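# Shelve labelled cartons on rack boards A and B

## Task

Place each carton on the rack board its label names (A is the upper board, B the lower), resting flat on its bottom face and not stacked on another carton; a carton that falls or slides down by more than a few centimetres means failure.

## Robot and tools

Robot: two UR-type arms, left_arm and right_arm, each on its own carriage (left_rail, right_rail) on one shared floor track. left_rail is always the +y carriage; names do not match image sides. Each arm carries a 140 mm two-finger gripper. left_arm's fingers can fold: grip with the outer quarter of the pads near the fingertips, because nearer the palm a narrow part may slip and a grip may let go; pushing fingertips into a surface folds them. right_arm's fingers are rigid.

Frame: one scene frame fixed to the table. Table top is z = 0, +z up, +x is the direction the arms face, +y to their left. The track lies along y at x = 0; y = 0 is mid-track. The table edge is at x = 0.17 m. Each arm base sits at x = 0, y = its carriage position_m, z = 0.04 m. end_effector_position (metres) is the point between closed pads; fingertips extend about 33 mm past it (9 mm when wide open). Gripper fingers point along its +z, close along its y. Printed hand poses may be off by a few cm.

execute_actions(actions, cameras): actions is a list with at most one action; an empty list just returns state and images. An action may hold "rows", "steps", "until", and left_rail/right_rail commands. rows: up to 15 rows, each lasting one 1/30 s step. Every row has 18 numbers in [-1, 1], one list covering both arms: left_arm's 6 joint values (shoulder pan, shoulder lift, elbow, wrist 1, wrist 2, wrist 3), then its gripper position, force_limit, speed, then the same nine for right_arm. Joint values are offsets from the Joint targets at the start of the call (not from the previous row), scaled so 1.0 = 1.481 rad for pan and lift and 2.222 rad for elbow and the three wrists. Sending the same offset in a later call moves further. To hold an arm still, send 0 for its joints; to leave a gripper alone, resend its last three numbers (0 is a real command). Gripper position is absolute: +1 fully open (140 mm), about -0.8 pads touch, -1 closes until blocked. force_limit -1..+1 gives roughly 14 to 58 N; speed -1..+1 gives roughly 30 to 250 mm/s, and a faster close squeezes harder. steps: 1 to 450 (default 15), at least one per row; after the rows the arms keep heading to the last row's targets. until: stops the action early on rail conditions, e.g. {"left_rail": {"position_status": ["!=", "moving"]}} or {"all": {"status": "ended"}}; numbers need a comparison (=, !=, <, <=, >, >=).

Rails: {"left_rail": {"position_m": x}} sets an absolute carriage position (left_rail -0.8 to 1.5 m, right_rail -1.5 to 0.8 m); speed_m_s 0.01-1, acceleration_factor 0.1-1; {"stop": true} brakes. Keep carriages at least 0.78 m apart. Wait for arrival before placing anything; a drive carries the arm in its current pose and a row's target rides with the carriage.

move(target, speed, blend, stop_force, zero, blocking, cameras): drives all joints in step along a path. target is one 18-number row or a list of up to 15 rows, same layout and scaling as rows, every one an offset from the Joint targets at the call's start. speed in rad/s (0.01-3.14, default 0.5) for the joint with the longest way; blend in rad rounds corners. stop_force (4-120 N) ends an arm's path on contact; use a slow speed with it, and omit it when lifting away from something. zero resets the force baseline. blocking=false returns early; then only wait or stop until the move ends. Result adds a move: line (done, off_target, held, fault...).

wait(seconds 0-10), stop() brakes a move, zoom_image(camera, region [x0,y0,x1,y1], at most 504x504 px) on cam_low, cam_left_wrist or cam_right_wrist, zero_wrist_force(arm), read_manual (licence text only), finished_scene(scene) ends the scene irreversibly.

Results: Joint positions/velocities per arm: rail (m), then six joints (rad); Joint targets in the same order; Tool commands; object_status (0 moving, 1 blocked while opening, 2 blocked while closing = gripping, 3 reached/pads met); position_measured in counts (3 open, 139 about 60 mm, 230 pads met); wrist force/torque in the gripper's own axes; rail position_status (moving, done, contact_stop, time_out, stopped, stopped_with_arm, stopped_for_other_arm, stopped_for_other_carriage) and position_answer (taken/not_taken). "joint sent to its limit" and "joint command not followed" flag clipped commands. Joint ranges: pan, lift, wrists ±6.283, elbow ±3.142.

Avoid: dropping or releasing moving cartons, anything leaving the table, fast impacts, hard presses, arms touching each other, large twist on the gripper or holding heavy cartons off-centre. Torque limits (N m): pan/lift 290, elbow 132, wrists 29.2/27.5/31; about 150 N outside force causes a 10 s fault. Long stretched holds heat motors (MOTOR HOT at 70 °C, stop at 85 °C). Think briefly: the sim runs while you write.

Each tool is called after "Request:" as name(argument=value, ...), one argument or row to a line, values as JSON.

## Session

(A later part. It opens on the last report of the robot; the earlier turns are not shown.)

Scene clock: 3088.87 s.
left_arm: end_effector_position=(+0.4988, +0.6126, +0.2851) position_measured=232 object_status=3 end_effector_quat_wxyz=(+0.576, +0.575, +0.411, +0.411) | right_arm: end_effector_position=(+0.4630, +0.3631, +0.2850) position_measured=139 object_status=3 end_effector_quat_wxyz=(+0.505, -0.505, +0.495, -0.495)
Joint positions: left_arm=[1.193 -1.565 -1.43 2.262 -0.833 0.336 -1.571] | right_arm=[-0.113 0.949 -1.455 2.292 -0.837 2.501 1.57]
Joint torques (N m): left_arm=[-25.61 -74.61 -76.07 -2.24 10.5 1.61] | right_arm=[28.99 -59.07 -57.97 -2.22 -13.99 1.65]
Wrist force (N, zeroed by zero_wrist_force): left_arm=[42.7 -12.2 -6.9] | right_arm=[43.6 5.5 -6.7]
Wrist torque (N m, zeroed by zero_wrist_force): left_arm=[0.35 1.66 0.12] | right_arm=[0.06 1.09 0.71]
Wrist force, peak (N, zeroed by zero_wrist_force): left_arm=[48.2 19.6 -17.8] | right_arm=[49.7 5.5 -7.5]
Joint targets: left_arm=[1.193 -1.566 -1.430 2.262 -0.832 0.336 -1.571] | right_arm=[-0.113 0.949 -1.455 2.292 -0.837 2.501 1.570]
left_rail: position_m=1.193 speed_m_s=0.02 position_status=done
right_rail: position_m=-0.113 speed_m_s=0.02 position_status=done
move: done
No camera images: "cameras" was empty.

Request:
move(
  target=[
    [0,-0.035284,-0.011648,0.035166,0,0,-1,0,-0.5,0,-0.036323,-0.011943,0.036153,0,0,-0.08,0,-0.5],
    [0,-0.073005,-0.027896,0.076555,0,0,-1,0,-0.5,0,-0.075001,-0.028567,0.078556,0,0,-0.08,0,-0.5],
  ],
  speed=0.08,
  blend=0.02,
)

Scene clock: 3098.00 s.
left_arm: end_effector_position=(+0.4988, +0.6127, +0.3622) position_measured=232 object_status=3 end_effector_quat_wxyz=(+0.576, +0.575, +0.411, +0.411) | right_arm: end_effector_position=(+0.4630, +0.3631, +0.3620) position_measured=139 object_status=3 end_effector_quat_wxyz=(+0.505, -0.505, +0.495, -0.495)
Joint positions: left_arm=[1.193 -1.566 -1.538 2.2 -0.662 0.336 -1.571] | right_arm=[-0.113 0.949 -1.566 2.228 -0.662 2.501 1.57]
Joint torques (N m): left_arm=[-37.08 -66.43 -80.45 -2.33 14.08 1.65] | right_arm=[29.06 -51.47 -61.56 -2.54 -14.37 1.66]
Wrist force (N, zeroed by zero_wrist_force): left_arm=[42.9 -12.3 -6.9] | right_arm=[43.8 6.3 -7.0]
Wrist torque (N m, zeroed by zero_wrist_force): left_arm=[0.38 1.59 0.14] | right_arm=[0.15 1.03 0.71]
Wrist force, peak (N, zeroed by zero_wrist_force): left_arm=[50.3 -12.6 -8.2] | right_arm=[51.7 5.7 -7.6]
Joint targets: left_arm=[1.193 -1.566 -1.538 2.200 -0.662 0.336 -1.571] | right_arm=[-0.113 0.949 -1.566 2.228 -0.662 2.501 1.570]
left_rail: position_m=1.193 speed_m_s=0.02 position_status=done
right_rail: position_m=-0.113 speed_m_s=0.02 position_status=done
move: done
camera_calibration:
cam_left_wrist: T_world_to_cam=[[-0.0176912, 0.00514756, 0.99983, -0.347445], [-0.625044, -0.780558, -0.00704103, 0.788825], [0.780389, -0.625063, 0.0170265, 0.17034], [0, 0, 0, 1]] pos_world=[0.353972, 0.723985, 0.35004]
cam_right_wrist: T_world_to_cam=[[-0.0133562, 0.0213971, -0.999682, 0.367351], [-0.327697, 0.944463, 0.0245934, -0.198306], [0.944688, 0.327922, -0.0056027, -0.378352], [0, 0, 0, 1]] pos_world=[0.297347, 0.303502, 0.369991]

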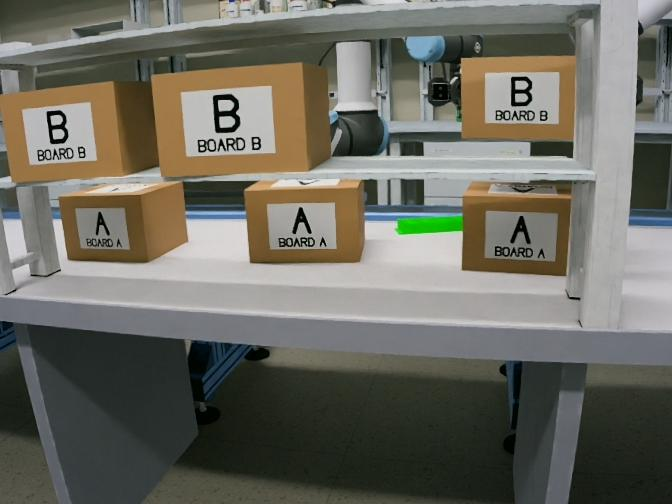

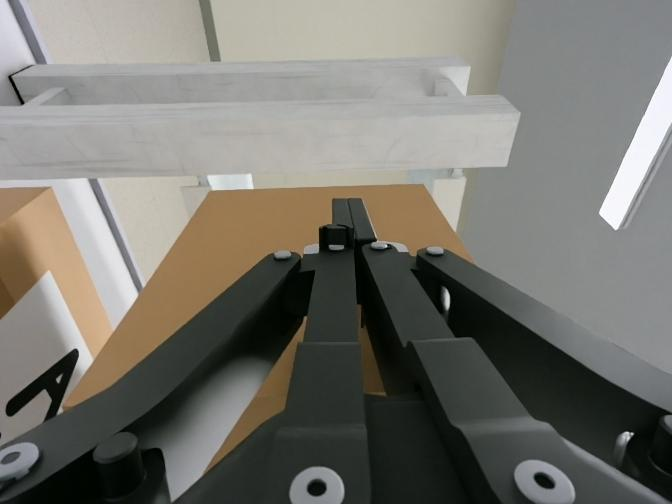

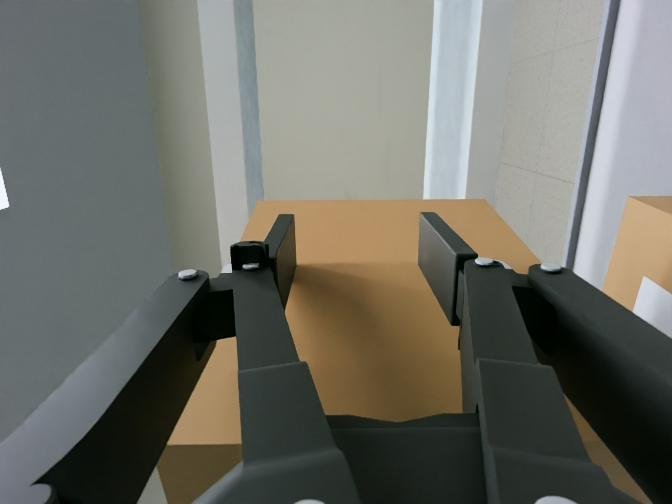

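Request:
execute_actions(
  actions=[
    {"left_rail": {"position_m": 0.97775, "speed_m_s": 0.08, "acceleration_factor": 0.2}, "right_rail": {"position_m": -0.32905, "speed_m_s": 0.08, "acceleration_factor": 0.2}, "steps": 200, "until": {"all": {"status": "ended"}}},
  ],
  cameras=[],
)

Scene clock: 3122.80 s.
left_arm: end_effector_position=(+0.4988, +0.3972, +0.3623) position_measured=232 object_status=3 end_effector_quat_wxyz=(+0.576, +0.575, +0.411, +0.411) | right_arm: end_effector_position=(+0.4630, +0.1476, +0.3621) position_measured=139 object_status=3 end_effector_quat_wxyz=(+0.505, -0.505, +0.495, -0.495)
Joint positions: left_arm=[0.978 -1.566 -1.538 2.2 -0.662 0.336 -1.571] | right_arm=[-0.329 0.949 -1.566 2.228 -0.662 2.501 1.57]
Joint torques (N m): left_arm=[-28.77 -38.32 -71.41 -3.44 18.41 1.52] | right_arm=[27.1 -47.61 -50.87 -3.18 -14.34 1.7]
Wrist force (N, zeroed by zero_wrist_force): left_arm=[43.6 -12.5 -6.6] | right_arm=[45.2 6.3 -7.0]
Wrist torque (N m, zeroed by zero_wrist_force): left_arm=[0.38 1.66 0.14] | right_arm=[0.13 0.94 0.72]
Wrist force, peak (N, zeroed by zero_wrist_force): left_arm=[44.4 -12.8 -7.2] | right_arm=[45.7 6.7 -6.9]
Joint targets: left_arm=[0.978 -1.566 -1.538 2.200 -0.662 0.336 -1.571] | right_arm=[-0.329 0.949 -1.566 2.228 -0.662 2.501 1.570]
Tool commands: left_gripper/position=-1.0 left_gripper/force_limit=+0.0 left_gripper/speed=-0.5 right_gripper/position=-0.08 right_gripper/force_limit=+0.0 right_gripper/speed=-0.5
left_rail: position_m=0.978 speed_m_s=0.08 position_status=done
right_rail: position_m=-0.329 speed_m_s=0.08 position_status=done
No camera images: "cameras" was empty.

Request:
move(
  target=[
    [0.014689,0.003284,-0.002293,0.000104,-0.012988,0,-1,0,-0.5,-0.034717,0.008549,-0.005782,0.000084,-0.045918,0,-0.08,0,-0.5],
    [0.041319,0.010764,-0.007571,0.000396,-0.018803,0,-1,0,-0.5,-0.077261,0.022870,-0.015686,0.000443,-0.097839,0,-0.08,0,-0.5],
    [0.068770,0.019887,-0.014108,0.000853,-0.024071,0,-1,0,-0.5,-0.116929,0.040684,-0.028389,0.001272,-0.147842,0,-0.08,0,-0.5],
  ],
  speed=0.08,
  blend=0.02,
)

Scene clock: 3212.23 s.
left_arm: end_effector_position=(+0.5609, +0.4501, +0.3622) position_measured=232 object_status=3 end_effector_quat_wxyz=(+0.542, +0.541, +0.455, +0.454) | right_arm: end_effector_position=(+0.5641, +0.1985, +0.3621) position_measured=139 object_status=3 end_effector_quat_wxyz=(+0.541, -0.542, +0.454, -0.455)
Joint positions: left_arm=[0.978 -1.464 -1.509 2.168 -0.66 0.282 -1.571] | right_arm=[-0.329 0.776 -1.506 2.165 -0.659 2.173 1.57]
Joint torques (N m): left_arm=[-14.95 -24.26 -82.36 -2.9 8.94 1.59] | right_arm=[13.6 -31.08 -59.62 -2.56 -25.32 1.44]
Wrist force (N, zeroed by zero_wrist_force): left_arm=[46.4 -12.3 -7.3] | right_arm=[48.1 4.0 -7.1]
Wrist torque (N m, zeroed by zero_wrist_force): left_arm=[0.46 1.77 0.17] | right_arm=[-0.02 0.96 0.92]
Wrist force, peak (N, zeroed by zero_wrist_force): left_arm=[51.0 -13.3 -7.9] | right_arm=[52.6 5.5 -8.3]
Joint targets: left_arm=[0.978 -1.464 -1.509 2.168 -0.660 0.282 -1.571] | right_arm=[-0.329 0.776 -1.506 2.165 -0.659 2.173 1.570]
left_rail: position_m=0.978 speed_m_s=0.08 position_status=done
right_rail: position_m=-0.329 speed_m_s=0.08 position_status=done
move: done
camera_calibration:
cam_left_wrist: T_world_to_cam=[[-0.0182752, 0.00235081, 0.99983, -0.344025], [-0.496912, -0.867772, -0.00704242, 0.668043], [0.867608, -0.496957, 0.0170269, -0.0862696], [0, 0, 0, 1]] pos_world=[0.40052, 0.537645, 0.35014]
cam_right_wrist: T_world_to_cam=[[-0.0165501, 0.0191651, -0.999679, 0.374468], [-0.469741, 0.882459, 0.0246946, 0.0827181], [0.882649, 0.47, -0.00560216, -0.41309], [0, 0, 0, 1]] pos_world=[0.409667, 0.11398, 0.369992]

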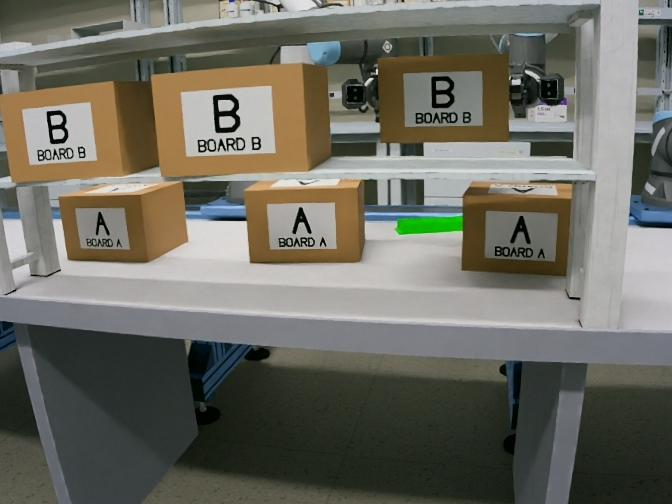

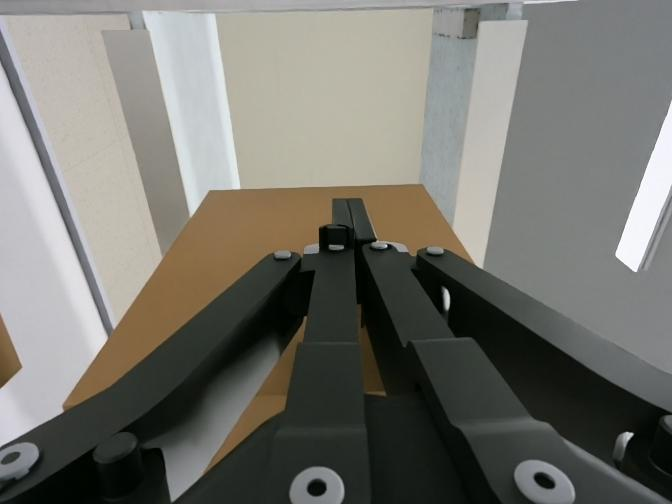

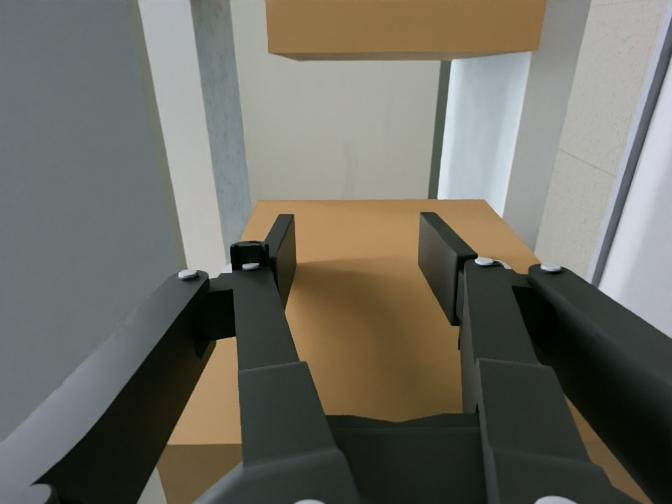

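Request:
move(
  target=[
    [0.050244,0.019167,-0.014095,0.001320,0.033489,0,-1,0,-0.5,-0.034508,0.019305,-0.014243,0.001376,-0.023000,0,-0.08,0,-0.5],
    [0.097971,0.040063,-0.030014,0.003311,0.065299,0,-1,0,-0.5,-0.065941,0.040315,-0.030302,0.003432,-0.043951,0,-0.08,0,-0.5],
    [0.143010,0.062403,-0.047662,0.006069,0.095319,0,-1,0,-0.5,-0.094513,0.062748,-0.048081,0.006259,-0.062995,0,-0.08,0,-0.5],
    [0.185298,0.085951,-0.066955,0.009667,0.123504,0,-1,0,-0.5,-0.120461,0.086373,-0.067500,0.009931,-0.080289,0,-0.08,0,-0.5],
    [0.224849,0.110525,-0.087823,0.014157,0.149866,0,-1,0,-0.5,-0.144023,0.111010,-0.088488,0.014498,-0.095994,0,-0.08,0,-0.5],
    [0.261737,0.135980,-0.110213,0.019581,0.174452,0,-1,0,-0.5,-0.165434,0.136525,-0.110997,0.020001,-0.110264,0,-0.08,0,-0.5],
  ],
  speed=0.09,
  blend=0.02,
)

Scene clock: 3326.43 s.
left_arm: end_effector_position=(+0.7859, +0.4502, +0.3623) position_measured=232 object_status=3 end_effector_quat_wxyz=(+0.542, +0.541, +0.455, +0.454) | right_arm: end_effector_position=(+0.7891, +0.1984, +0.3620) position_measured=139 object_status=3 end_effector_quat_wxyz=(+0.541, -0.542, +0.454, -0.455)
Joint positions: left_arm=[0.978 -1.076 -1.308 1.924 -0.617 0.67 -1.571] | right_arm=[-0.329 0.531 -1.304 1.919 -0.615 1.928 1.57]
Joint torques (N m): left_arm=[-22.72 -50.47 -79.34 -3.85 23.64 1.43] | right_arm=[20.28 -56.15 -57.44 -2.32 -23.44 1.49]
Wrist force (N, zeroed by zero_wrist_force): left_arm=[43.0 -11.9 -7.0] | right_arm=[44.6 5.2 -6.5]
Wrist torque (N m, zeroed by zero_wrist_force): left_arm=[0.42 1.59 0.15] | right_arm=[-0.15 0.83 0.64]
Wrist force, peak (N, zeroed by zero_wrist_force): left_arm=[49.9 -13.1 -7.8] | right_arm=[51.4 4.8 -7.3]
Joint targets: left_arm=[0.978 -1.076 -1.307 1.923 -0.617 0.670 -1.571] | right_arm=[-0.329 0.531 -1.304 1.919 -0.615 1.928 1.570]
left_rail: position_m=0.978 speed_m_s=0.08 position_status=done
right_rail: position_m=-0.329 speed_m_s=0.08 position_status=done
move: done
camera_calibration:
cam_left_wrist: T_world_to_cam=[[-0.018548, 0.00227736, 0.999825, -0.339701], [-0.496712, -0.867885, -0.00723778, 0.779852], [0.867717, -0.49676, 0.0172287, -0.281727], [0, 0, 0, 1]] pos_world=[0.62552, 0.537645, 0.35014]
cam_right_wrist: T_world_to_cam=[[-0.0166407, 0.0191159, -0.999679, 0.378255], [-0.469858, 0.882396, 0.0246945, 0.188491], [0.882585, 0.470118, -0.00570197, -0.611622], [0, 0, 0, 1]] pos_world=[0.634666, 0.113981, 0.369991]

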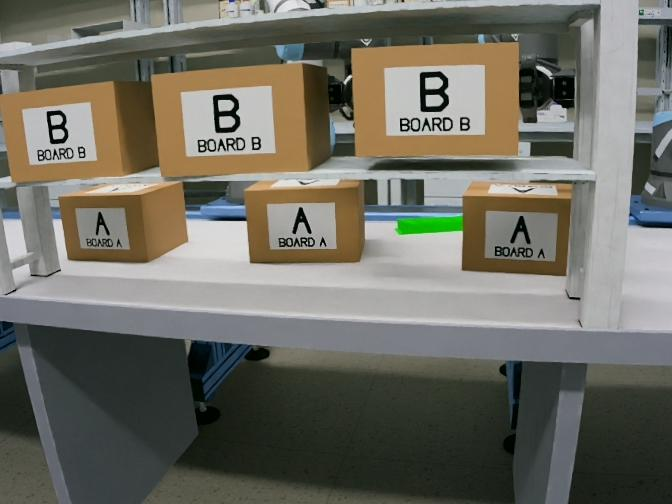

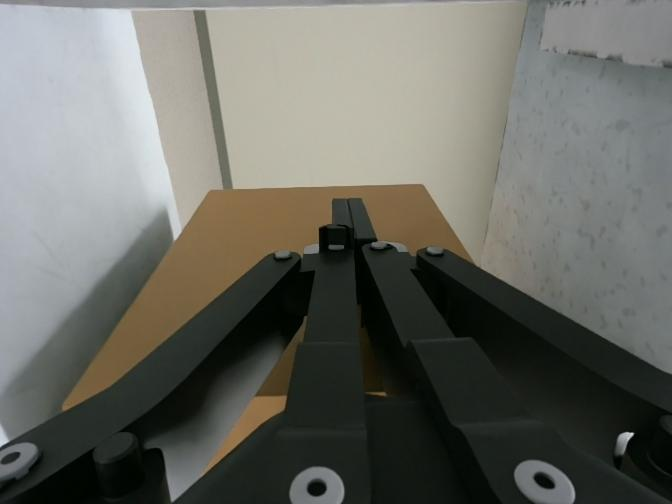

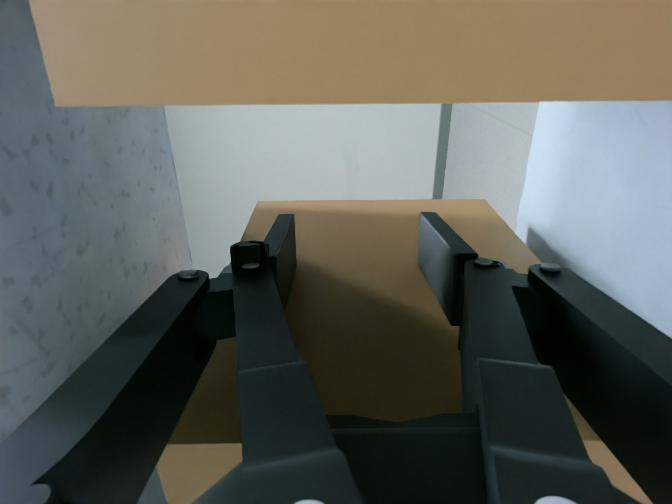

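Request:
move(
  target=[
    [0,0.008318,0.004177,-0.009722,0,0,-1,0,-0.5,0,0.008292,0.004170,-0.009697,0,0,-0.08,0,-0.5],
  ],
  speed=0.015,
  stop_force=6,
  cameras=[],
)

Scene clock: 3350.83 s.
left_arm: end_effector_position=(+0.7860, +0.4502, +0.3503) position_measured=232 object_status=3 end_effector_quat_wxyz=(+0.542, +0.541, +0.455, +0.454) | right_arm: end_effector_position=(+0.7892, +0.1984, +0.3500) position_measured=139 object_status=3 end_effector_quat_wxyz=(+0.541, -0.542, +0.454, -0.455)
Joint positions: left_arm=[0.978 -1.076 -1.295 1.933 -0.638 0.67 -1.571] | right_arm=[-0.329 0.531 -1.291 1.928 -0.636 1.928 1.57]
Joint torques (N m): left_arm=[-26.05 -55.56 -58.52 -13.78 23.34 1.74] | right_arm=[20.56 -59.3 -42.04 -12.71 -22.77 1.37]
Wrist force (N, zeroed by zero_wrist_force): left_arm=[42.6 -11.6 -7.0] | right_arm=[44.0 5.1 -6.6]
Wrist torque (N m, zeroed by zero_wrist_force): left_arm=[0.46 1.58 0.16] | right_arm=[-0.07 0.81 0.65]
Wrist force, peak (N, zeroed by zero_wrist_force): left_arm=[43.4 -12.1 -6.9] | right_arm=[45.1 4.4 -6.7]
Joint targets: left_arm=[0.978 -1.076 -1.295 1.933 -0.638 0.670 -1.571] | right_arm=[-0.329 0.531 -1.291 1.928 -0.636 1.928 1.570]
left_rail: position_m=0.978 speed_m_s=0.08 position_status=done
right_rail: position_m=-0.329 speed_m_s=0.08 position_status=done
move: done
No camera images: "cameras" was empty.

Request:
move(
  target=[
    [0,0.002772,0.001392,-0.003240,0,0,-1,0,-0.5,0,0.002764,0.001392,-0.003232,0,0,-0.08,0,-0.5],
  ],
  speed=0.01,
  stop_force=6,
  zero=false,
  cameras=[],
)

Request:
move(
  target=[
    [0,0.000693,0.000348,-0.000810,0,0,-1,0,-0.5,0,0.000691,0.000348,-0.000808,0,0,-0.08,0,-0.5],
  ],
  speed=0.01,
  stop_force=6,
  zero=false,
  cameras=[],
)

Request:
move(
  target=[
    [0,0.000693,0.000348,-0.000810,0,0,-1,0,-0.5,0,0.000691,0.000348,-0.000808,0,0,-0.08,0,-0.5],
  ],
  speed=0.01,
  stop_force=6,
  zero=false,
  cameras=[],
)

Scene clock: 3362.70 s.
left_arm: end_effector_position=(+0.7860, +0.4502, +0.3463) position_measured=232 object_status=3 end_effector_quat_wxyz=(+0.542, +0.541, +0.455, +0.454) | right_arm: end_effector_position=(+0.7892, +0.1984, +0.3460) position_measured=139 object_status=3 end_effector_quat_wxyz=(+0.541, -0.542, +0.455, -0.455)
Joint positions: left_arm=[0.978 -1.076 -1.291 1.936 -0.646 0.67 -1.571] | right_arm=[-0.329 0.531 -1.287 1.931 -0.643 1.928 1.57]
Joint torques (N m): left_arm=[-28.48 -54.2 -57.86 -13.86 22.56 1.8] | right_arm=[24.26 -59.05 -41.39 -12.46 -22.22 1.38]
Wrist force (N, zeroed by zero_wrist_force): left_arm=[42.2 -12.0 -6.8] | right_arm=[43.3 5.3 -6.3]
Wrist torque (N m, zeroed by zero_wrist_force): left_arm=[0.38 1.55 0.17] | right_arm=[-0.04 0.87 0.65]
Wrist force, peak (N, zeroed by zero_wrist_force): left_arm=[43.6 -11.6 -6.8] | right_arm=[44.9 4.9 -6.5]
Joint targets: left_arm=[0.978 -1.076 -1.291 1.936 -0.646 0.670 -1.571] | right_arm=[-0.329 0.531 -1.287 1.931 -0.643 1.928 1.570]
left_rail: position_m=0.978 speed_m_s=0.08 position_status=done
right_rail: position_m=-0.329 speed_m_s=0.08 position_status=done
move: done
No camera images: "cameras" was empty.

Scene clock: 3363.90 s.
left_arm: end_effector_position=(+0.7860, +0.4502, +0.3453) position_measured=232 object_status=3 end_effector_quat_wxyz=(+0.542, +0.541, +0.455, +0.454) | right_arm: end_effector_position=(+0.7892, +0.1984, +0.3450) position_measured=139 object_status=3 end_effector_quat_wxyz=(+0.541, -0.542, +0.455, -0.455)
Joint positions: left_arm=[0.978 -1.076 -1.29 1.937 -0.647 0.67 -1.571] | right_arm=[-0.329 0.531 -1.286 1.932 -0.645 1.928 1.57]
Joint torques (N m): left_arm=[-26.42 -54.31 -57.82 -13.83 22.64 1.75] | right_arm=[24.7 -60.15 -41.83 -12.39 -21.89 1.46]
Wrist force (N, zeroed by zero_wrist_force): left_arm=[41.9 -11.8 -6.6] | right_arm=[43.5 5.3 -6.6]
Wrist torque (N m, zeroed by zero_wrist_force): left_arm=[0.41 1.58 0.17] | right_arm=[-0.04 0.80 0.65]
Wrist force, peak (N, zeroed by zero_wrist_force): left_arm=[42.4 -12.2 -6.5] | right_arm=[44.0 5.7 -6.6]
Joint targets: left_arm=[0.978 -1.076 -1.290 1.937 -0.647 0.670 -1.571] | right_arm=[-0.329 0.531 -1.286 1.932 -0.645 1.928 1.570]
left_rail: position_m=0.978 speed_m_s=0.08 position_status=done
right_rail: position_m=-0.329 speed_m_s=0.08 position_status=done
move: done
No camera images: "cameras" was empty.

Scene clock: 3365.10 s.
left_arm: end_effector_position=(+0.7860, +0.4503, +0.3443) position_measured=232 object_status=3 end_effector_quat_wxyz=(+0.542, +0.541, +0.455, +0.454) | right_arm: end_effector_position=(+0.7892, +0.1984, +0.3440) position_measured=139 object_status=3 end_effector_quat_wxyz=(+0.541, -0.542, +0.455, -0.455)
Joint positions: left_arm=[0.978 -1.076 -1.289 1.937 -0.649 0.67 -1.571] | right_arm=[-0.329 0.531 -1.285 1.933 -0.647 1.928 1.57]
Joint torques (N m): left_arm=[-29.02 -53.48 -58.68 -13.78 22.64 1.7] | right_arm=[24.33 -59.11 -41.74 -12.69 -21.8 1.23]
Wrist force (N, zeroed by zero_wrist_force): left_arm=[41.7 -11.8 -6.7] | right_arm=[43.4 5.8 -6.3]
Wrist torque (N m, zeroed by zero_wrist_force): left_arm=[0.46 1.57 0.17] | right_arm=[0.01 0.77 0.65]
Wrist force, peak (N, zeroed by zero_wrist_force): left_arm=[42.3 -12.5 -6.5] | right_arm=[43.9 6.0 -6.3]
Joint targets: left_arm=[0.978 -1.076 -1.289 1.937 -0.649 0.670 -1.571] | right_arm=[-0.329 0.531 -1.285 1.933 -0.647 1.928 1.570]
left_rail: position_m=0.978 speed_m_s=0.08 position_status=done
right_rail: position_m=-0.329 speed_m_s=0.08 position_status=done
move: done
No camera images: "cameras" was empty.

Request:
move(
  target=[
    [0,0.000693,0.000348,-0.000810,0,0,-1,0,-0.5,0,0.000691,0.000348,-0.000808,0,0,-0.08,0,-0.5],
  ],
  speed=0.01,
  stop_force=6,
  zero=false,
  cameras=[],
)

Request:
move(
  target=[
    [0,0.000693,0.000348,-0.000810,0,0,-1,0,-0.5,0,0.000691,0.000348,-0.000808,0,0,-0.08,0,-0.5],
  ],
  speed=0.01,
  stop_force=6,
  zero=false,
  cameras=[],
)

Request:
move(
  target=[
    [0,0.000693,0.000348,-0.000810,0,0,-1,0,-0.5,0,0.000691,0.000348,-0.000808,0,0,-0.08,0,-0.5],
  ],
  speed=0.01,
  stop_force=6,
  zero=false,
  cameras=[],
)

Scene clock: 3375.07 s.
left_arm: end_effector_position=(+0.7859, +0.4503, +0.3433) position_measured=232 object_status=3 end_effector_quat_wxyz=(+0.542, +0.541, +0.455, +0.454) | right_arm: end_effector_position=(+0.7892, +0.1984, +0.3430) position_measured=139 object_status=3 end_effector_quat_wxyz=(+0.541, -0.542, +0.455, -0.455)
Joint positions: left_arm=[0.978 -1.076 -1.288 1.938 -0.651 0.67 -1.571] | right_arm=[-0.329 0.531 -1.284 1.933 -0.649 1.928 1.57]
Joint torques (N m): left_arm=[-30.4 -53.44 -57.59 -13.7 21.97 2] | right_arm=[27.06 -59.29 -41.64 -12.44 -21.37 1.15]
Wrist force (N, zeroed by zero_wrist_force): left_arm=[41.6 -11.9 -6.8] | right_arm=[42.8 4.8 -6.5]
Wrist torque (N m, zeroed by zero_wrist_force): left_arm=[0.32 1.57 0.17] | right_arm=[-0.07 0.86 0.65]
Wrist force, peak (N, zeroed by zero_wrist_force): left_arm=[42.7 -12.3 -6.5] | right_arm=[44.5 5.8 -6.2]
Joint targets: left_arm=[0.978 -1.076 -1.288 1.938 -0.651 0.670 -1.571] | right_arm=[-0.329 0.531 -1.284 1.933 -0.649 1.928 1.570]
left_rail: position_m=0.978 speed_m_s=0.08 position_status=done
right_rail: position_m=-0.329 speed_m_s=0.08 position_status=done
move: done
No camera images: "cameras" was empty.

Scene clock: 3376.27 s.
left_arm: end_effector_position=(+0.7859, +0.4503, +0.3423) position_measured=232 object_status=3 end_effector_quat_wxyz=(+0.542, +0.541, +0.455, +0.454) | right_arm: end_effector_position=(+0.7891, +0.1984, +0.3420) position_measured=139 object_status=3 end_effector_quat_wxyz=(+0.541, -0.542, +0.455, -0.455)
Joint positions: left_arm=[0.978 -1.076 -1.287 1.939 -0.653 0.67 -1.571] | right_arm=[-0.329 0.531 -1.283 1.934 -0.651 1.928 1.57]
Joint torques (N m): left_arm=[-32.09 -54.98 -57.01 -13.72 21.85 1.79] | right_arm=[26.94 -60.42 -41.39 -12.54 -21 1.17]
Wrist force (N, zeroed by zero_wrist_force): left_arm=[41.2 -12.3 -6.2] | right_arm=[42.9 5.4 -6.1]
Wrist torque (N m, zeroed by zero_wrist_force): left_arm=[0.39 1.62 0.16] | right_arm=[-0.09 0.81 0.65]
Wrist force, peak (N, zeroed by zero_wrist_force): left_arm=[42.0 -11.6 -6.7] | right_arm=[43.4 5.5 -6.3]
Joint targets: left_arm=[0.978 -1.076 -1.287 1.939 -0.653 0.670 -1.571] | right_arm=[-0.329 0.531 -1.283 1.934 -0.651 1.928 1.570]
left_rail: position_m=0.978 speed_m_s=0.08 position_status=done
right_rail: position_m=-0.329 speed_m_s=0.08 position_status=done
move: done
No camera images: "cameras" was empty.

Scene clock: 3377.47 s.
left_arm: end_effector_position=(+0.7859, +0.4503, +0.3413) position_measured=232 object_status=3 end_effector_quat_wxyz=(+0.542, +0.541, +0.455, +0.454) | right_arm: end_effector_position=(+0.7891, +0.1984, +0.3410) position_measured=139 object_status=3 end_effector_quat_wxyz=(+0.541, -0.542, +0.455, -0.455)
Joint positions: left_arm=[0.978 -1.076 -1.286 1.94 -0.655 0.67 -1.571] | right_arm=[-0.329 0.531 -1.282 1.935 -0.652 1.928 1.57]
Joint torques (N m): left_arm=[-29.98 -53.99 -58.1 -13.72 21.66 1.74] | right_arm=[26.61 -59.69 -41.07 -12.58 -20.82 1.31]
Wrist force (N, zeroed by zero_wrist_force): left_arm=[41.2 -11.8 -6.4] | right_arm=[42.8 5.0 -6.4]
Wrist torque (N m, zeroed by zero_wrist_force): left_arm=[0.38 1.54 0.17] | right_arm=[-0.07 0.77 0.65]
Wrist force, peak (N, zeroed by zero_wrist_force): left_arm=[41.6 -12.4 -6.5] | right_arm=[43.2 5.8 -6.4]
Joint targets: left_arm=[0.978 -1.076 -1.286 1.940 -0.655 0.670 -1.571] | right_arm=[-0.329 0.531 -1.282 1.935 -0.652 1.928 1.570]
left_rail: position_m=0.978 speed_m_s=0.08 position_status=done
right_rail: position_m=-0.329 speed_m_s=0.08 position_status=done
move: done
No camera images: "cameras" was empty.

Request:
move(
  target=[
    [0,0.001386,0.000696,-0.001620,0,0,-1,0,-0.5,0,0.001382,0.000696,-0.001616,0,0,-0.08,0,-0.5],
  ],
  speed=0.01,
  stop_force=6,
  zero=false,
  cameras=[],
)

Request:
move(
  target=[
    [0,0.000693,0.000348,-0.000810,0,0,-1,0,-0.5,0,0.000691,0.000348,-0.000808,0,0,-0.08,0,-0.5],
  ],
  speed=0.01,
  stop_force=6,
  zero=false,
  cameras=[],
)

Request:
move(
  target=[
    [0,0.000693,0.000348,-0.000810,0,0,-1,0,-0.5,0,0.000691,0.000348,-0.000808,0,0,-0.08,0,-0.5],
  ],
  speed=0.01,
  stop_force=6,
  zero=false,
  cameras=[],
)

Scene clock: 3387.13 s.
left_arm: end_effector_position=(+0.7859, +0.4504, +0.3394) position_measured=232 object_status=3 end_effector_quat_wxyz=(+0.542, +0.541, +0.455, +0.454) | right_arm: end_effector_position=(+0.7891, +0.1983, +0.3390) position_measured=139 object_status=3 end_effector_quat_wxyz=(+0.541, -0.542, +0.455, -0.455)
Joint positions: left_arm=[0.978 -1.076 -1.284 1.941 -0.658 0.67 -1.571] | right_arm=[-0.329 0.531 -1.28 1.936 -0.656 1.928 1.57]
Joint torques (N m): left_arm=[-34.69 -55.19 -57.53 -13.42 21.53 2.04] | right_arm=[28.18 -59.62 -40.65 -12.47 -20 1.35]
Wrist force (N, zeroed by zero_wrist_force): left_arm=[40.5 -12.1 -6.3] | right_arm=[42.5 5.6 -6.1]
Wrist torque (N m, zeroed by zero_wrist_force): left_arm=[0.43 1.57 0.16] | right_arm=[-0.06 0.72 0.64]
Wrist force, peak (N, zeroed by zero_wrist_force): left_arm=[42.2 -12.2 -6.4] | right_arm=[43.5 5.5 -6.5]
Joint targets: left_arm=[0.978 -1.076 -1.284 1.941 -0.658 0.670 -1.571] | right_arm=[-0.329 0.531 -1.280 1.936 -0.656 1.928 1.570]
left_rail: position_m=0.978 speed_m_s=0.08 position_status=done
right_rail: position_m=-0.329 speed_m_s=0.08 position_status=done
move: done
No camera images: "cameras" was empty.

Scene clock: 3388.33 s.
left_arm: end_effector_position=(+0.7859, +0.4504, +0.3384) position_measured=232 object_status=3 end_effector_quat_wxyz=(+0.542, +0.541, +0.455, +0.454) | right_arm: end_effector_position=(+0.7891, +0.1983, +0.3380) position_measured=139 object_status=3 end_effector_quat_wxyz=(+0.541, -0.542, +0.455, -0.455)
Joint positions: left_arm=[0.978 -1.076 -1.283 1.942 -0.66 0.67 -1.571] | right_arm=[-0.329 0.531 -1.279 1.937 -0.658 1.928 1.57]
Joint torques (N m): left_arm=[-31.58 -53.76 -57.13 -13.48 21.66 1.59] | right_arm=[28.72 -58.69 -40.28 -12.07 -20.1 1.04]
Wrist force (N, zeroed by zero_wrist_force): left_arm=[40.5 -11.3 -6.3] | right_arm=[41.9 4.5 -6.5]
Wrist torque (N m, zeroed by zero_wrist_force): left_arm=[0.44 1.54 0.16] | right_arm=[0.04 0.78 0.63]
Wrist force, peak (N, zeroed by zero_wrist_force): left_arm=[40.9 -12.7 -6.2] | right_arm=[42.6 6.0 -6.3]
Joint targets: left_arm=[0.978 -1.076 -1.283 1.942 -0.660 0.670 -1.571] | right_arm=[-0.329 0.531 -1.279 1.937 -0.658 1.928 1.570]
left_rail: position_m=0.978 speed_m_s=0.08 position_status=done
right_rail: position_m=-0.329 speed_m_s=0.08 position_status=done
move: done
No camera images: "cameras" was empty.

Scene clock: 3389.53 s.
left_arm: end_effector_position=(+0.7859, +0.4504, +0.3374) position_measured=232 object_status=3 end_effector_quat_wxyz=(+0.542, +0.541, +0.455, +0.454) | right_arm: end_effector_position=(+0.7890, +0.1983, +0.3372) position_measured=139 object_status=3 end_effector_quat_wxyz=(+0.541, -0.542, +0.454, -0.455)
Joint positions: left_arm=[0.978 -1.076 -1.282 1.943 -0.662 0.67 -1.571] | right_arm=[-0.329 0.531 -1.278 1.938 -0.66 1.928 1.57]
Joint torques (N m): left_arm=[-35.05 -53.25 -57.37 -13.27 21.49 1.4] | right_arm=[30 -62.96 -40.88 -7.35 -20.12 1.28]
Wrist force (N, zeroed by zero_wrist_force): left_arm=[41.9 -10.5 -7.2] | right_arm=[42.0 -0.2 -7.7]
Wrist torque (N m, zeroed by zero_wrist_force): left_arm=[0.33 1.56 0.13] | right_arm=[0.47 0.76 0.50]
Wrist force, peak (N, zeroed by zero_wrist_force): left_arm=[42.1 -10.2 -7.2] | right_arm=[42.4 -0.4 -8.2]
Joint targets: left_arm=[0.978 -1.076 -1.282 1.943 -0.662 0.670 -1.571] | right_arm=[-0.329 0.531 -1.278 1.938 -0.660 1.928 1.570]
left_rail: position_m=0.978 speed_m_s=0.08 position_status=done
right_rail: position_m=-0.329 speed_m_s=0.08 position_status=done
move: contact (right_arm)
No camera images: "cameras" was empty.

Request:
move(
  target=[
    [0,0.000693,0.000348,-0.000810,0,0,-1,0,-0.5,0,0.000691,0.000348,-0.000808,0,0,-0.08,0,-0.5],
  ],
  speed=0.01,
  stop_force=15,
  cameras=[],
)

Scene clock: 3393.73 s.
left_arm: end_effector_position=(+0.7859, +0.4504, +0.3364) position_measured=232 object_status=3 end_effector_quat_wxyz=(+0.542, +0.541, +0.455, +0.454) | right_arm: end_effector_position=(+0.7890, +0.1983, +0.3362) position_measured=139 object_status=3 end_effector_quat_wxyz=(+0.541, -0.542, +0.454, -0.455)
Joint positions: left_arm=[0.978 -1.076 -1.281 1.944 -0.664 0.67 -1.571] | right_arm=[-0.329 0.531 -1.277 1.939 -0.661 1.928 1.57]
Joint torques (N m): left_arm=[-38.11 -42.29 -48.07 -9.54 20.68 1.48] | right_arm=[28.76 -41.76 -31.02 -3.83 -19.95 1.46]
Wrist force (N, zeroed by zero_wrist_force): left_arm=[44.3 4.3 -11.4] | right_arm=[45.2 -11.2 -12.6]
Wrist torque (N m, zeroed by zero_wrist_force): left_arm=[0.03 1.62 -0.05] | right_arm=[0.77 0.75 0.56]
Wrist force, peak (N, zeroed by zero_wrist_force): left_arm=[44.6 5.2 -11.6] | right_arm=[45.2 -12.2 -13.0]
Joint targets: left_arm=[0.978 -1.076 -1.281 1.944 -0.664 0.670 -1.571] | right_arm=[-0.329 0.531 -1.277 1.939 -0.661 1.928 1.570]
left_rail: position_m=0.978 speed_m_s=0.08 position_status=done
right_rail: position_m=-0.329 speed_m_s=0.08 position_status=done
move: contact (left_arm)
No camera images: "cameras" was empty.

Request:
execute_actions(
  actions=[
    {"left_rail": {"position_m": 0.99775, "speed_m_s": 0.03, "acceleration_factor": 0.2}, "right_rail": {"position_m": -0.34905, "speed_m_s": 0.03, "acceleration_factor": 0.2}, "steps": 150, "until": {"all": {"status": "ended"}}},
  ],
)

Scene clock: 3410.87 s.
left_arm: end_effector_position=(+0.7859, +0.4703, +0.3365) position_measured=232 object_status=3 end_effector_quat_wxyz=(+0.542, +0.541, +0.455, +0.454) | right_arm: end_effector_position=(+0.7890, +0.1784, +0.3361) position_measured=139 object_status=3 end_effector_quat_wxyz=(+0.541, -0.542, +0.454, -0.455)
Joint positions: left_arm=[0.998 -1.076 -1.281 1.944 -0.664 0.67 -1.571] | right_arm=[-0.349 0.531 -1.277 1.939 -0.661 1.928 1.57]
Joint torques (N m): left_arm=[10.35 -55.42 -40.27 0.33 -2 1.55] | right_arm=[-17.77 -80.86 -32.74 0.31 2.74 1.33]
Wrist force (N, zeroed by zero_wrist_force): left_arm=[-0.3 0.5 0.2] | right_arm=[-3.0 2.3 -1.2]
Wrist torque (N m, zeroed by zero_wrist_force): left_arm=[0.12 0.08 0.02] | right_arm=[0.49 0.63 -0.01]
Wrist force, peak (N, zeroed by zero_wrist_force): left_arm=[44.7 5.1 -11.9] | right_arm=[45.3 -12.1 -13.0]
Joint targets: left_arm=[0.998 -1.076 -1.281 1.944 -0.664 0.670 -1.571] | right_arm=[-0.349 0.531 -1.277 1.939 -0.661 1.928 1.570]
Tool commands: left_gripper/position=-1.0 left_gripper/force_limit=+0.0 left_gripper/speed=-0.5 right_gripper/position=-0.08 right_gripper/force_limit=+0.0 right_gripper/speed=-0.5
left_rail: position_m=0.998 speed_m_s=0.03 position_status=done
right_rail: position_m=-0.349 speed_m_s=0.03 position_status=done
camera_calibration:
cam_left_wrist: T_world_to_cam=[[-0.0186343, 0.00232771, 0.999824, -0.313825], [-0.496712, -0.867885, -0.00723697, 0.797196], [0.867716, -0.496759, 0.0173287, -0.271278], [0, 0, 0, 1]] pos_world=[0.62552, 0.557845, 0.32424]
cam_right_wrist: T_world_to_cam=[[-0.0166407, 0.0191159, -0.999679, 0.352746], [-0.469858, 0.882396, 0.0246945, 0.206819], [0.882585, 0.470118, -0.00570197, -0.602232], [0, 0, 0, 1]] pos_world=[0.634566, 0.0938806, 0.344091]

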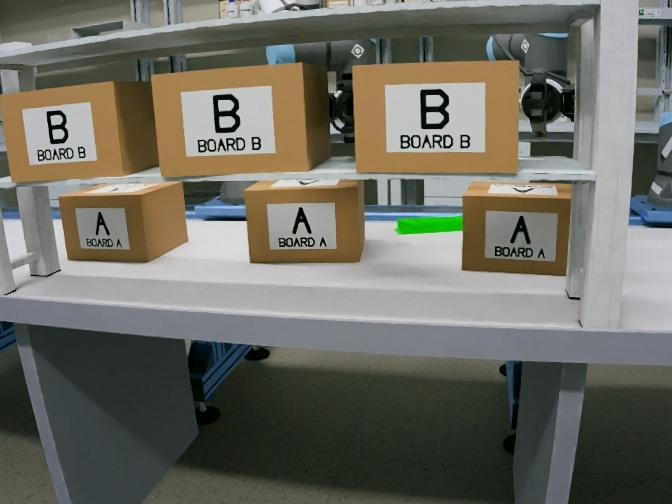

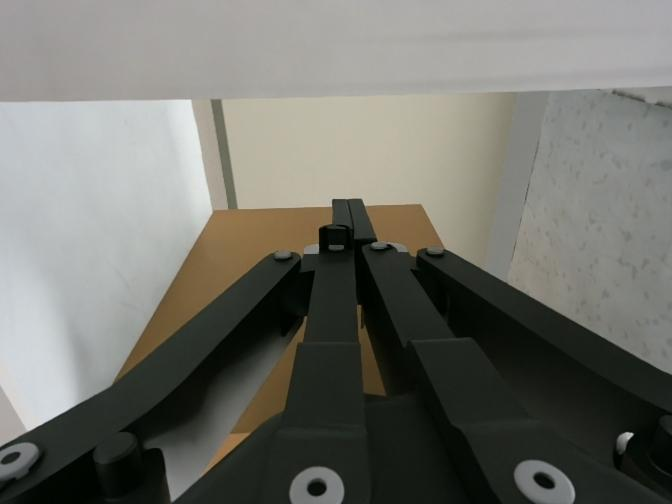

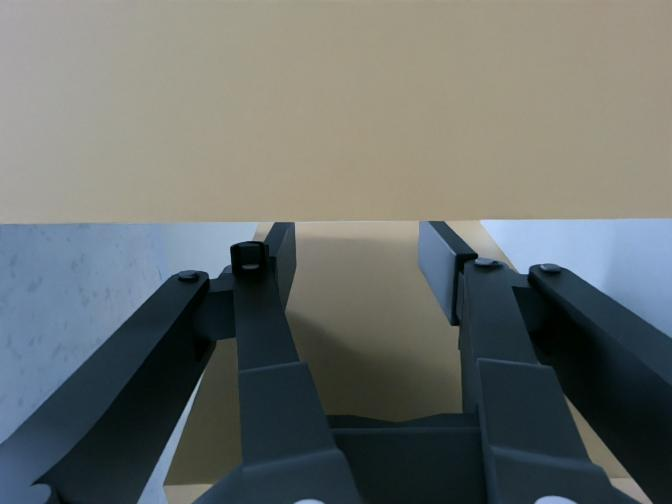

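Request:
move(
  target=[
    [-0.076439,-0.050029,0.043258,-0.009914,-0.050948,0,-1,0,-0.5,0.044973,-0.050152,0.043497,-0.010070,0.029975,0,-0.08,0,-0.5],
    [-0.163766,-0.095917,0.080199,-0.016270,-0.109153,0,-1,0,-0.5,0.099493,-0.096210,0.080695,-0.016569,0.066313,0,-0.08,0,-0.5],
    [-0.261737,-0.135980,0.110213,-0.019581,-0.174452,0,-1,0,-0.5,0.165434,-0.136525,0.110997,-0.020001,0.110264,0,-0.08,0,-0.5],
  ],
  speed=0.2,
  blend=0.02,
)

Scene clock: 3602.33 s.
left_arm: end_effector_position=(+0.5610, +0.4707, +0.3403) position_measured=232 object_status=3 end_effector_quat_wxyz=(+0.542, +0.541, +0.455, +0.454) | right_arm: end_effector_position=(+0.5639, +0.1781, +0.3402) position_measured=139 object_status=3 end_effector_quat_wxyz=(+0.541, -0.542, +0.454, -0.455)
Joint positions: left_arm=[0.998 -1.463 -1.482 2.188 -0.707 0.282 -1.571] | right_arm=[-0.349 0.776 -1.479 2.185 -0.706 2.172 1.57]
Joint torques (N m): left_arm=[-8.98 -67.25 -26.24 -3.52 -1.9 1.59] | right_arm=[7.49 -61.31 -24.71 -6.78 3.96 1.31]
Wrist force (N, zeroed by zero_wrist_force): left_arm=[0.0 0.4 0.2] | right_arm=[-3.2 2.4 -1.1]
Wrist torque (N m, zeroed by zero_wrist_force): left_arm=[0.08 0.00 0.01] | right_arm=[0.53 0.74 0.03]
Wrist force, peak (N, zeroed by zero_wrist_force): left_arm=[1.3 0.4 2.1] | right_arm=[-4.0 2.0 -1.3]
Joint targets: left_arm=[0.998 -1.464 -1.482 2.188 -0.707 0.282 -1.571] | right_arm=[-0.349 0.776 -1.479 2.185 -0.706 2.173 1.570]
left_rail: position_m=0.998 speed_m_s=0.03 position_status=done
right_rail: position_m=-0.349 speed_m_s=0.03 position_status=done
move: done
camera_calibration:
cam_left_wrist: T_world_to_cam=[[-0.0182243, 0.00243444, 0.999831, -0.322143], [-0.496796, -0.86784, -0.00694223, 0.685772], [0.867676, -0.496839, 0.0170252, -0.0758372], [0, 0, 0, 1]] pos_world=[0.40062, 0.558245, 0.32814]
cam_right_wrist: T_world_to_cam=[[-0.0164638, 0.019209, -0.99968, 0.352921], [-0.469863, 0.882394, 0.0246935, 0.101087], [0.882586, 0.470119, -0.00550197, -0.403427], [0, 0, 0, 1]] pos_world=[0.409367, 0.0936807, 0.348092]

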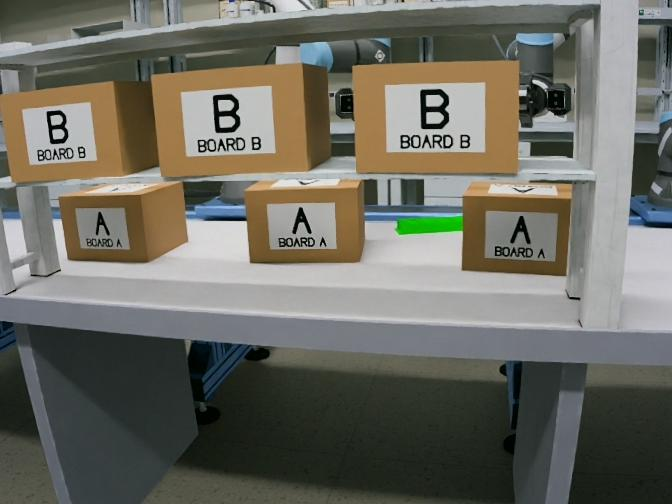

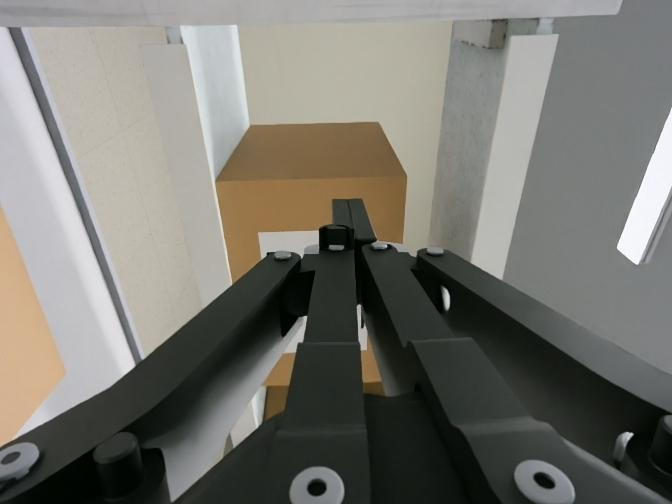

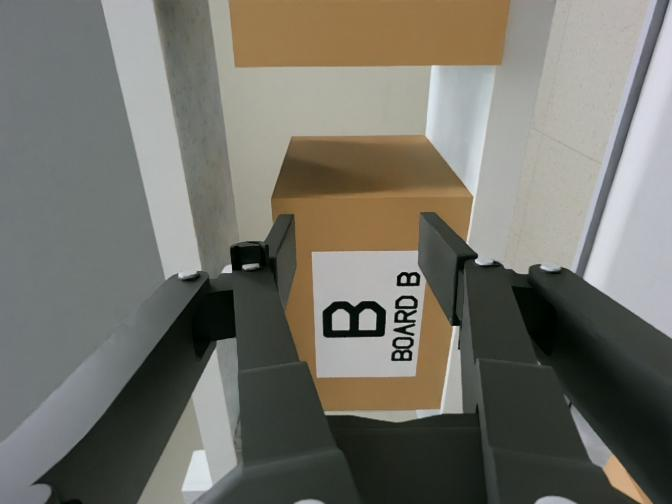

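Request:
execute_actions(
  actions=[
    {"left_rail": {"position_m": 1.1942, "speed_m_s": 0.25, "acceleration_factor": 0.4}, "right_rail": {"position_m": -0.178, "speed_m_s": 0.25, "acceleration_factor": 0.4}, "steps": 150, "until": {"all": {"status": "ended"}}},
  ],
)

Request:
zoom_image(
  camera="cam_low",
  region=[372, 150, 572, 300],
)

Scene clock: 3611.37 s.
left_arm: end_effector_position=(+0.5608, +0.6671, +0.3403) position_measured=232 object_status=3 end_effector_quat_wxyz=(+0.542, +0.541, +0.455, +0.454) end_effector_velocity=(+0.000, +0.001, -0.002) end_effector_angular_velocity=(+0.003, +0.001, +0.000) | right_arm: end_effector_position=(+0.5638, +0.3491, +0.3402) position_measured=139 object_status=3 end_effector_quat_wxyz=(+0.541, -0.542, +0.454, -0.455)
Joint positions: left_arm=[1.194 -1.464 -1.482 2.188 -0.707 0.282 -1.571] | right_arm=[-0.178 0.776 -1.479 2.185 -0.706 2.173 1.57]
Joint velocities: left_arm=[0.001 0 0.002 0.001 0.001 -0.001 -0.001] | right_arm=[within noise]
Joint torques (N m): left_arm=[-5.04 -61.71 -34.36 -1.25 -1.7 1.57] | right_arm=[10.05 -43.23 -34.91 -3.36 2.77 1.54]
Wrist force (N, zeroed by zero_wrist_force): left_arm=[-0.1 0.4 0.4] | right_arm=[-3.2 2.0 -0.9]
Wrist torque (N m, zeroed by zero_wrist_force): left_arm=[0.06 0.03 0.02] | right_arm=[0.45 0.75 0.03]
Wrist force, peak (N, zeroed by zero_wrist_force): left_arm=[-1.0 0.7 0.2] | right_arm=[-4.0 2.3 -0.9]
Joint targets: left_arm=[1.194 -1.464 -1.482 2.188 -0.707 0.282 -1.571] | right_arm=[-0.178 0.776 -1.479 2.185 -0.706 2.173 1.570]
Tool commands: left_gripper/position=-1.0 left_gripper/force_limit=+0.0 left_gripper/speed=-0.5 right_gripper/position=-0.08 right_gripper/force_limit=+0.0 right_gripper/speed=-0.5
left_rail: position_m=1.194 speed_m_s=0.25 position_status=done
right_rail: position_m=-0.178 speed_m_s=0.25 position_status=done
camera_calibration:
cam_left_wrist: T_world_to_cam=[[-0.0182243, 0.00243444, 0.999831, -0.322623], [-0.496796, -0.86784, -0.00694223, 0.856166], [0.867676, -0.496839, 0.0170252, 0.0218287], [0, 0, 0, 1]] pos_world=[0.40052, 0.754645, 0.32814]
cam_right_wrist: T_world_to_cam=[[-0.0164638, 0.019209, -0.99968, 0.349634], [-0.469863, 0.882394, 0.0246935, -0.0498491], [0.882586, 0.470119, -0.00550197, -0.483729], [0, 0, 0, 1]] pos_world=[0.409267, 0.264681, 0.348092]

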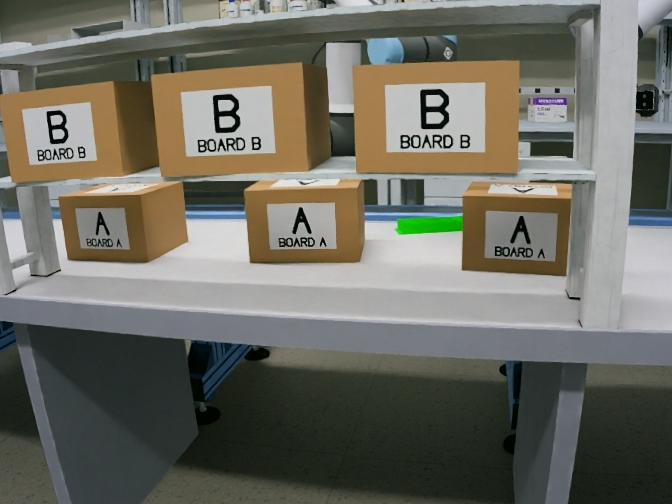

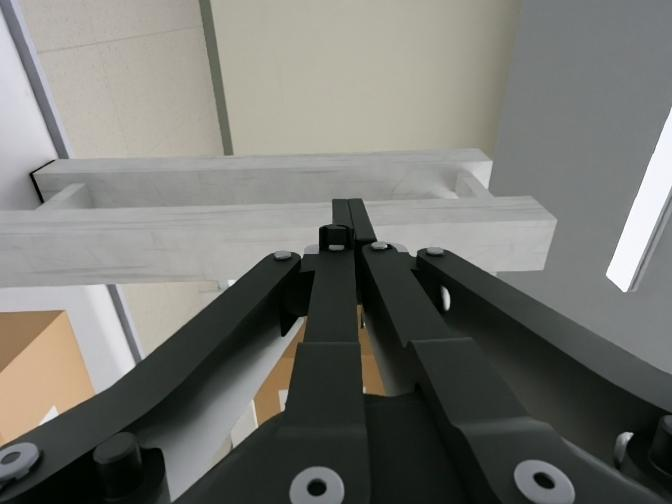

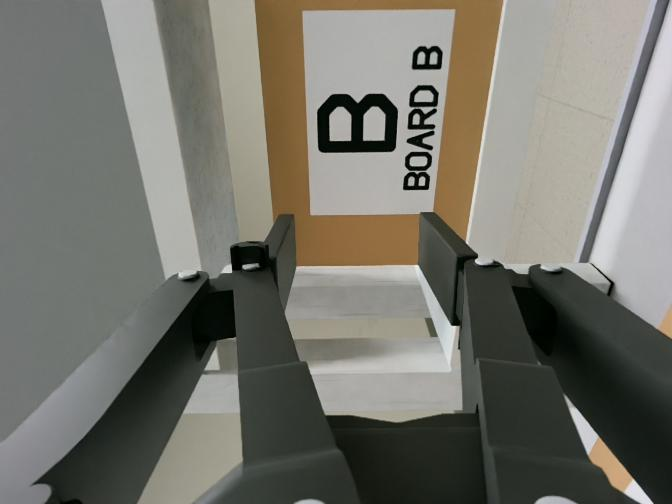

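Scaled by 2.520.

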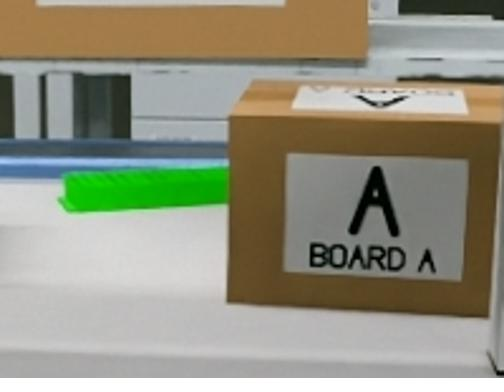

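Request:
zoom_image(
  camera="cam_left_wrist",
  region=[0, 284, 168, 494],
)

Request:
zoom_image(
  camera="cam_right_wrist",
  region=[540, 240, 672, 504],
)

Scaled by 2.400.

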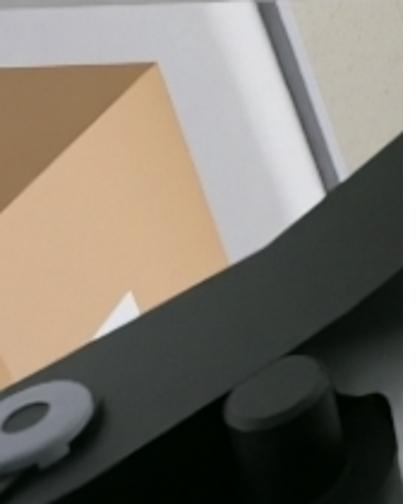

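Scaled by 1.909.

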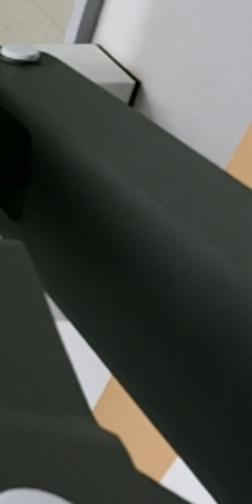

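Request:
move(
  target=[
    [-0.083741,0.015766,0.031267,-0.041505,-0.016541,0,-1,0,-0.5,0.101973,0.003896,0.040580,-0.043185,0.107241,0,-0.325,0,-0.5],
    [-0.083741,0.118730,0.054845,-0.133710,-0.016541,0,-1,0,-0.5,0.101973,0.108870,0.064535,-0.137108,0.107241,0,-0.325,0,-0.5],
    [-0.083741,0.240092,0.064992,-0.224747,-0.016541,0,-1,0,-0.5,0.101973,0.232929,0.074863,-0.230123,0.107241,0,-0.325,0,-0.5],
  ],
  speed=[0.25, 0.2, 0.15],
  blend=0.02,
  stop_force=25,
)

Scene clock: 3699.53 s.
left_arm: end_effector_position=(+0.4952, +0.6360, +0.1201) position_measured=232 object_status=3 end_effector_quat_wxyz=(+0.561, +0.561, +0.431, +0.430) | right_arm: end_effector_position=(+0.4742, +0.3215, +0.1199) position_measured=170 object_status=3 end_effector_quat_wxyz=(+0.521, -0.521, +0.478, -0.478)
Joint positions: left_arm=[1.194 -1.588 -1.127 2.333 -1.207 0.245 -1.571] | right_arm=[-0.178 0.927 -1.134 2.352 -1.217 2.411 1.57]
Joint torques (N m): left_arm=[-13.75 -37.77 -7.36 -2.83 -2.03 1.53] | right_arm=[10.15 -47.11 -8.85 -5.85 3.06 1.46]
Wrist force (N, zeroed by zero_wrist_force): left_arm=[-0.4 0.4 0.0] | right_arm=[-3.4 2.3 -1.1]
Wrist torque (N m, zeroed by zero_wrist_force): left_arm=[0.09 0.11 0.01] | right_arm=[0.52 0.76 0.00]
Wrist force, peak (N, zeroed by zero_wrist_force): left_arm=[0.1 1.2 1.0] | right_arm=[-4.0 2.5 -2.2]
Joint targets: left_arm=[1.194 -1.588 -1.127 2.333 -1.207 0.245 -1.571] | right_arm=[-0.178 0.927 -1.134 2.352 -1.217 2.411 1.570]
left_rail: position_m=1.194 speed_m_s=0.25 position_status=done
right_rail: position_m=-0.178 speed_m_s=0.25 position_status=done
move: done
camera_calibration:
cam_left_wrist: T_world_to_cam=[[-0.0179622, 0.00329337, 0.999833, -0.104287], [-0.570574, -0.821212, -0.00754547, 0.801819], [0.82105, -0.570614, 0.0166299, 0.137141], [0, 0, 0, 1]] pos_world=[0.343024, 0.737061, 0.108039]
cam_right_wrist: T_world_to_cam=[[-0.0148192, 0.0205319, -0.999679, 0.127238], [-0.391172, 0.919986, 0.0246939, -0.1115], [0.920198, 0.391412, -0.00560197, -0.385377], [0, 0, 0, 1]] pos_world=[0.312893, 0.250807, 0.127792]

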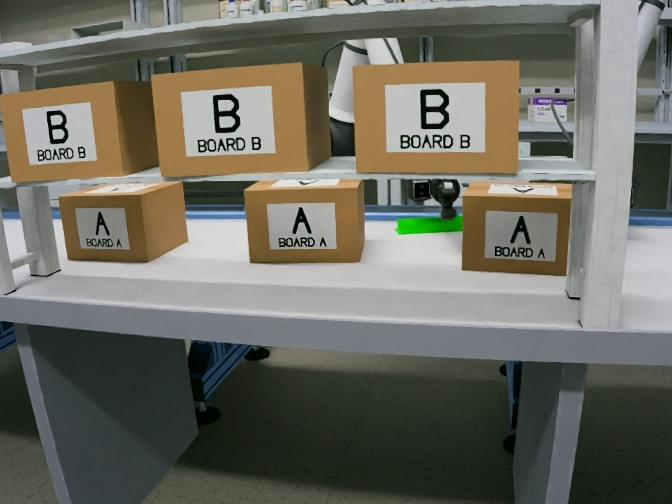

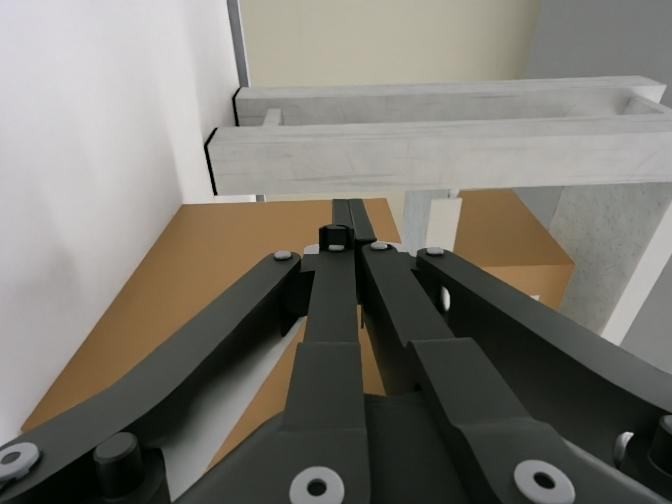

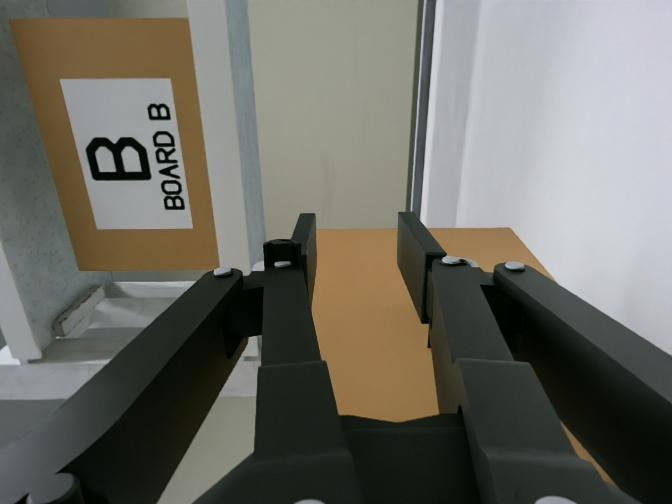

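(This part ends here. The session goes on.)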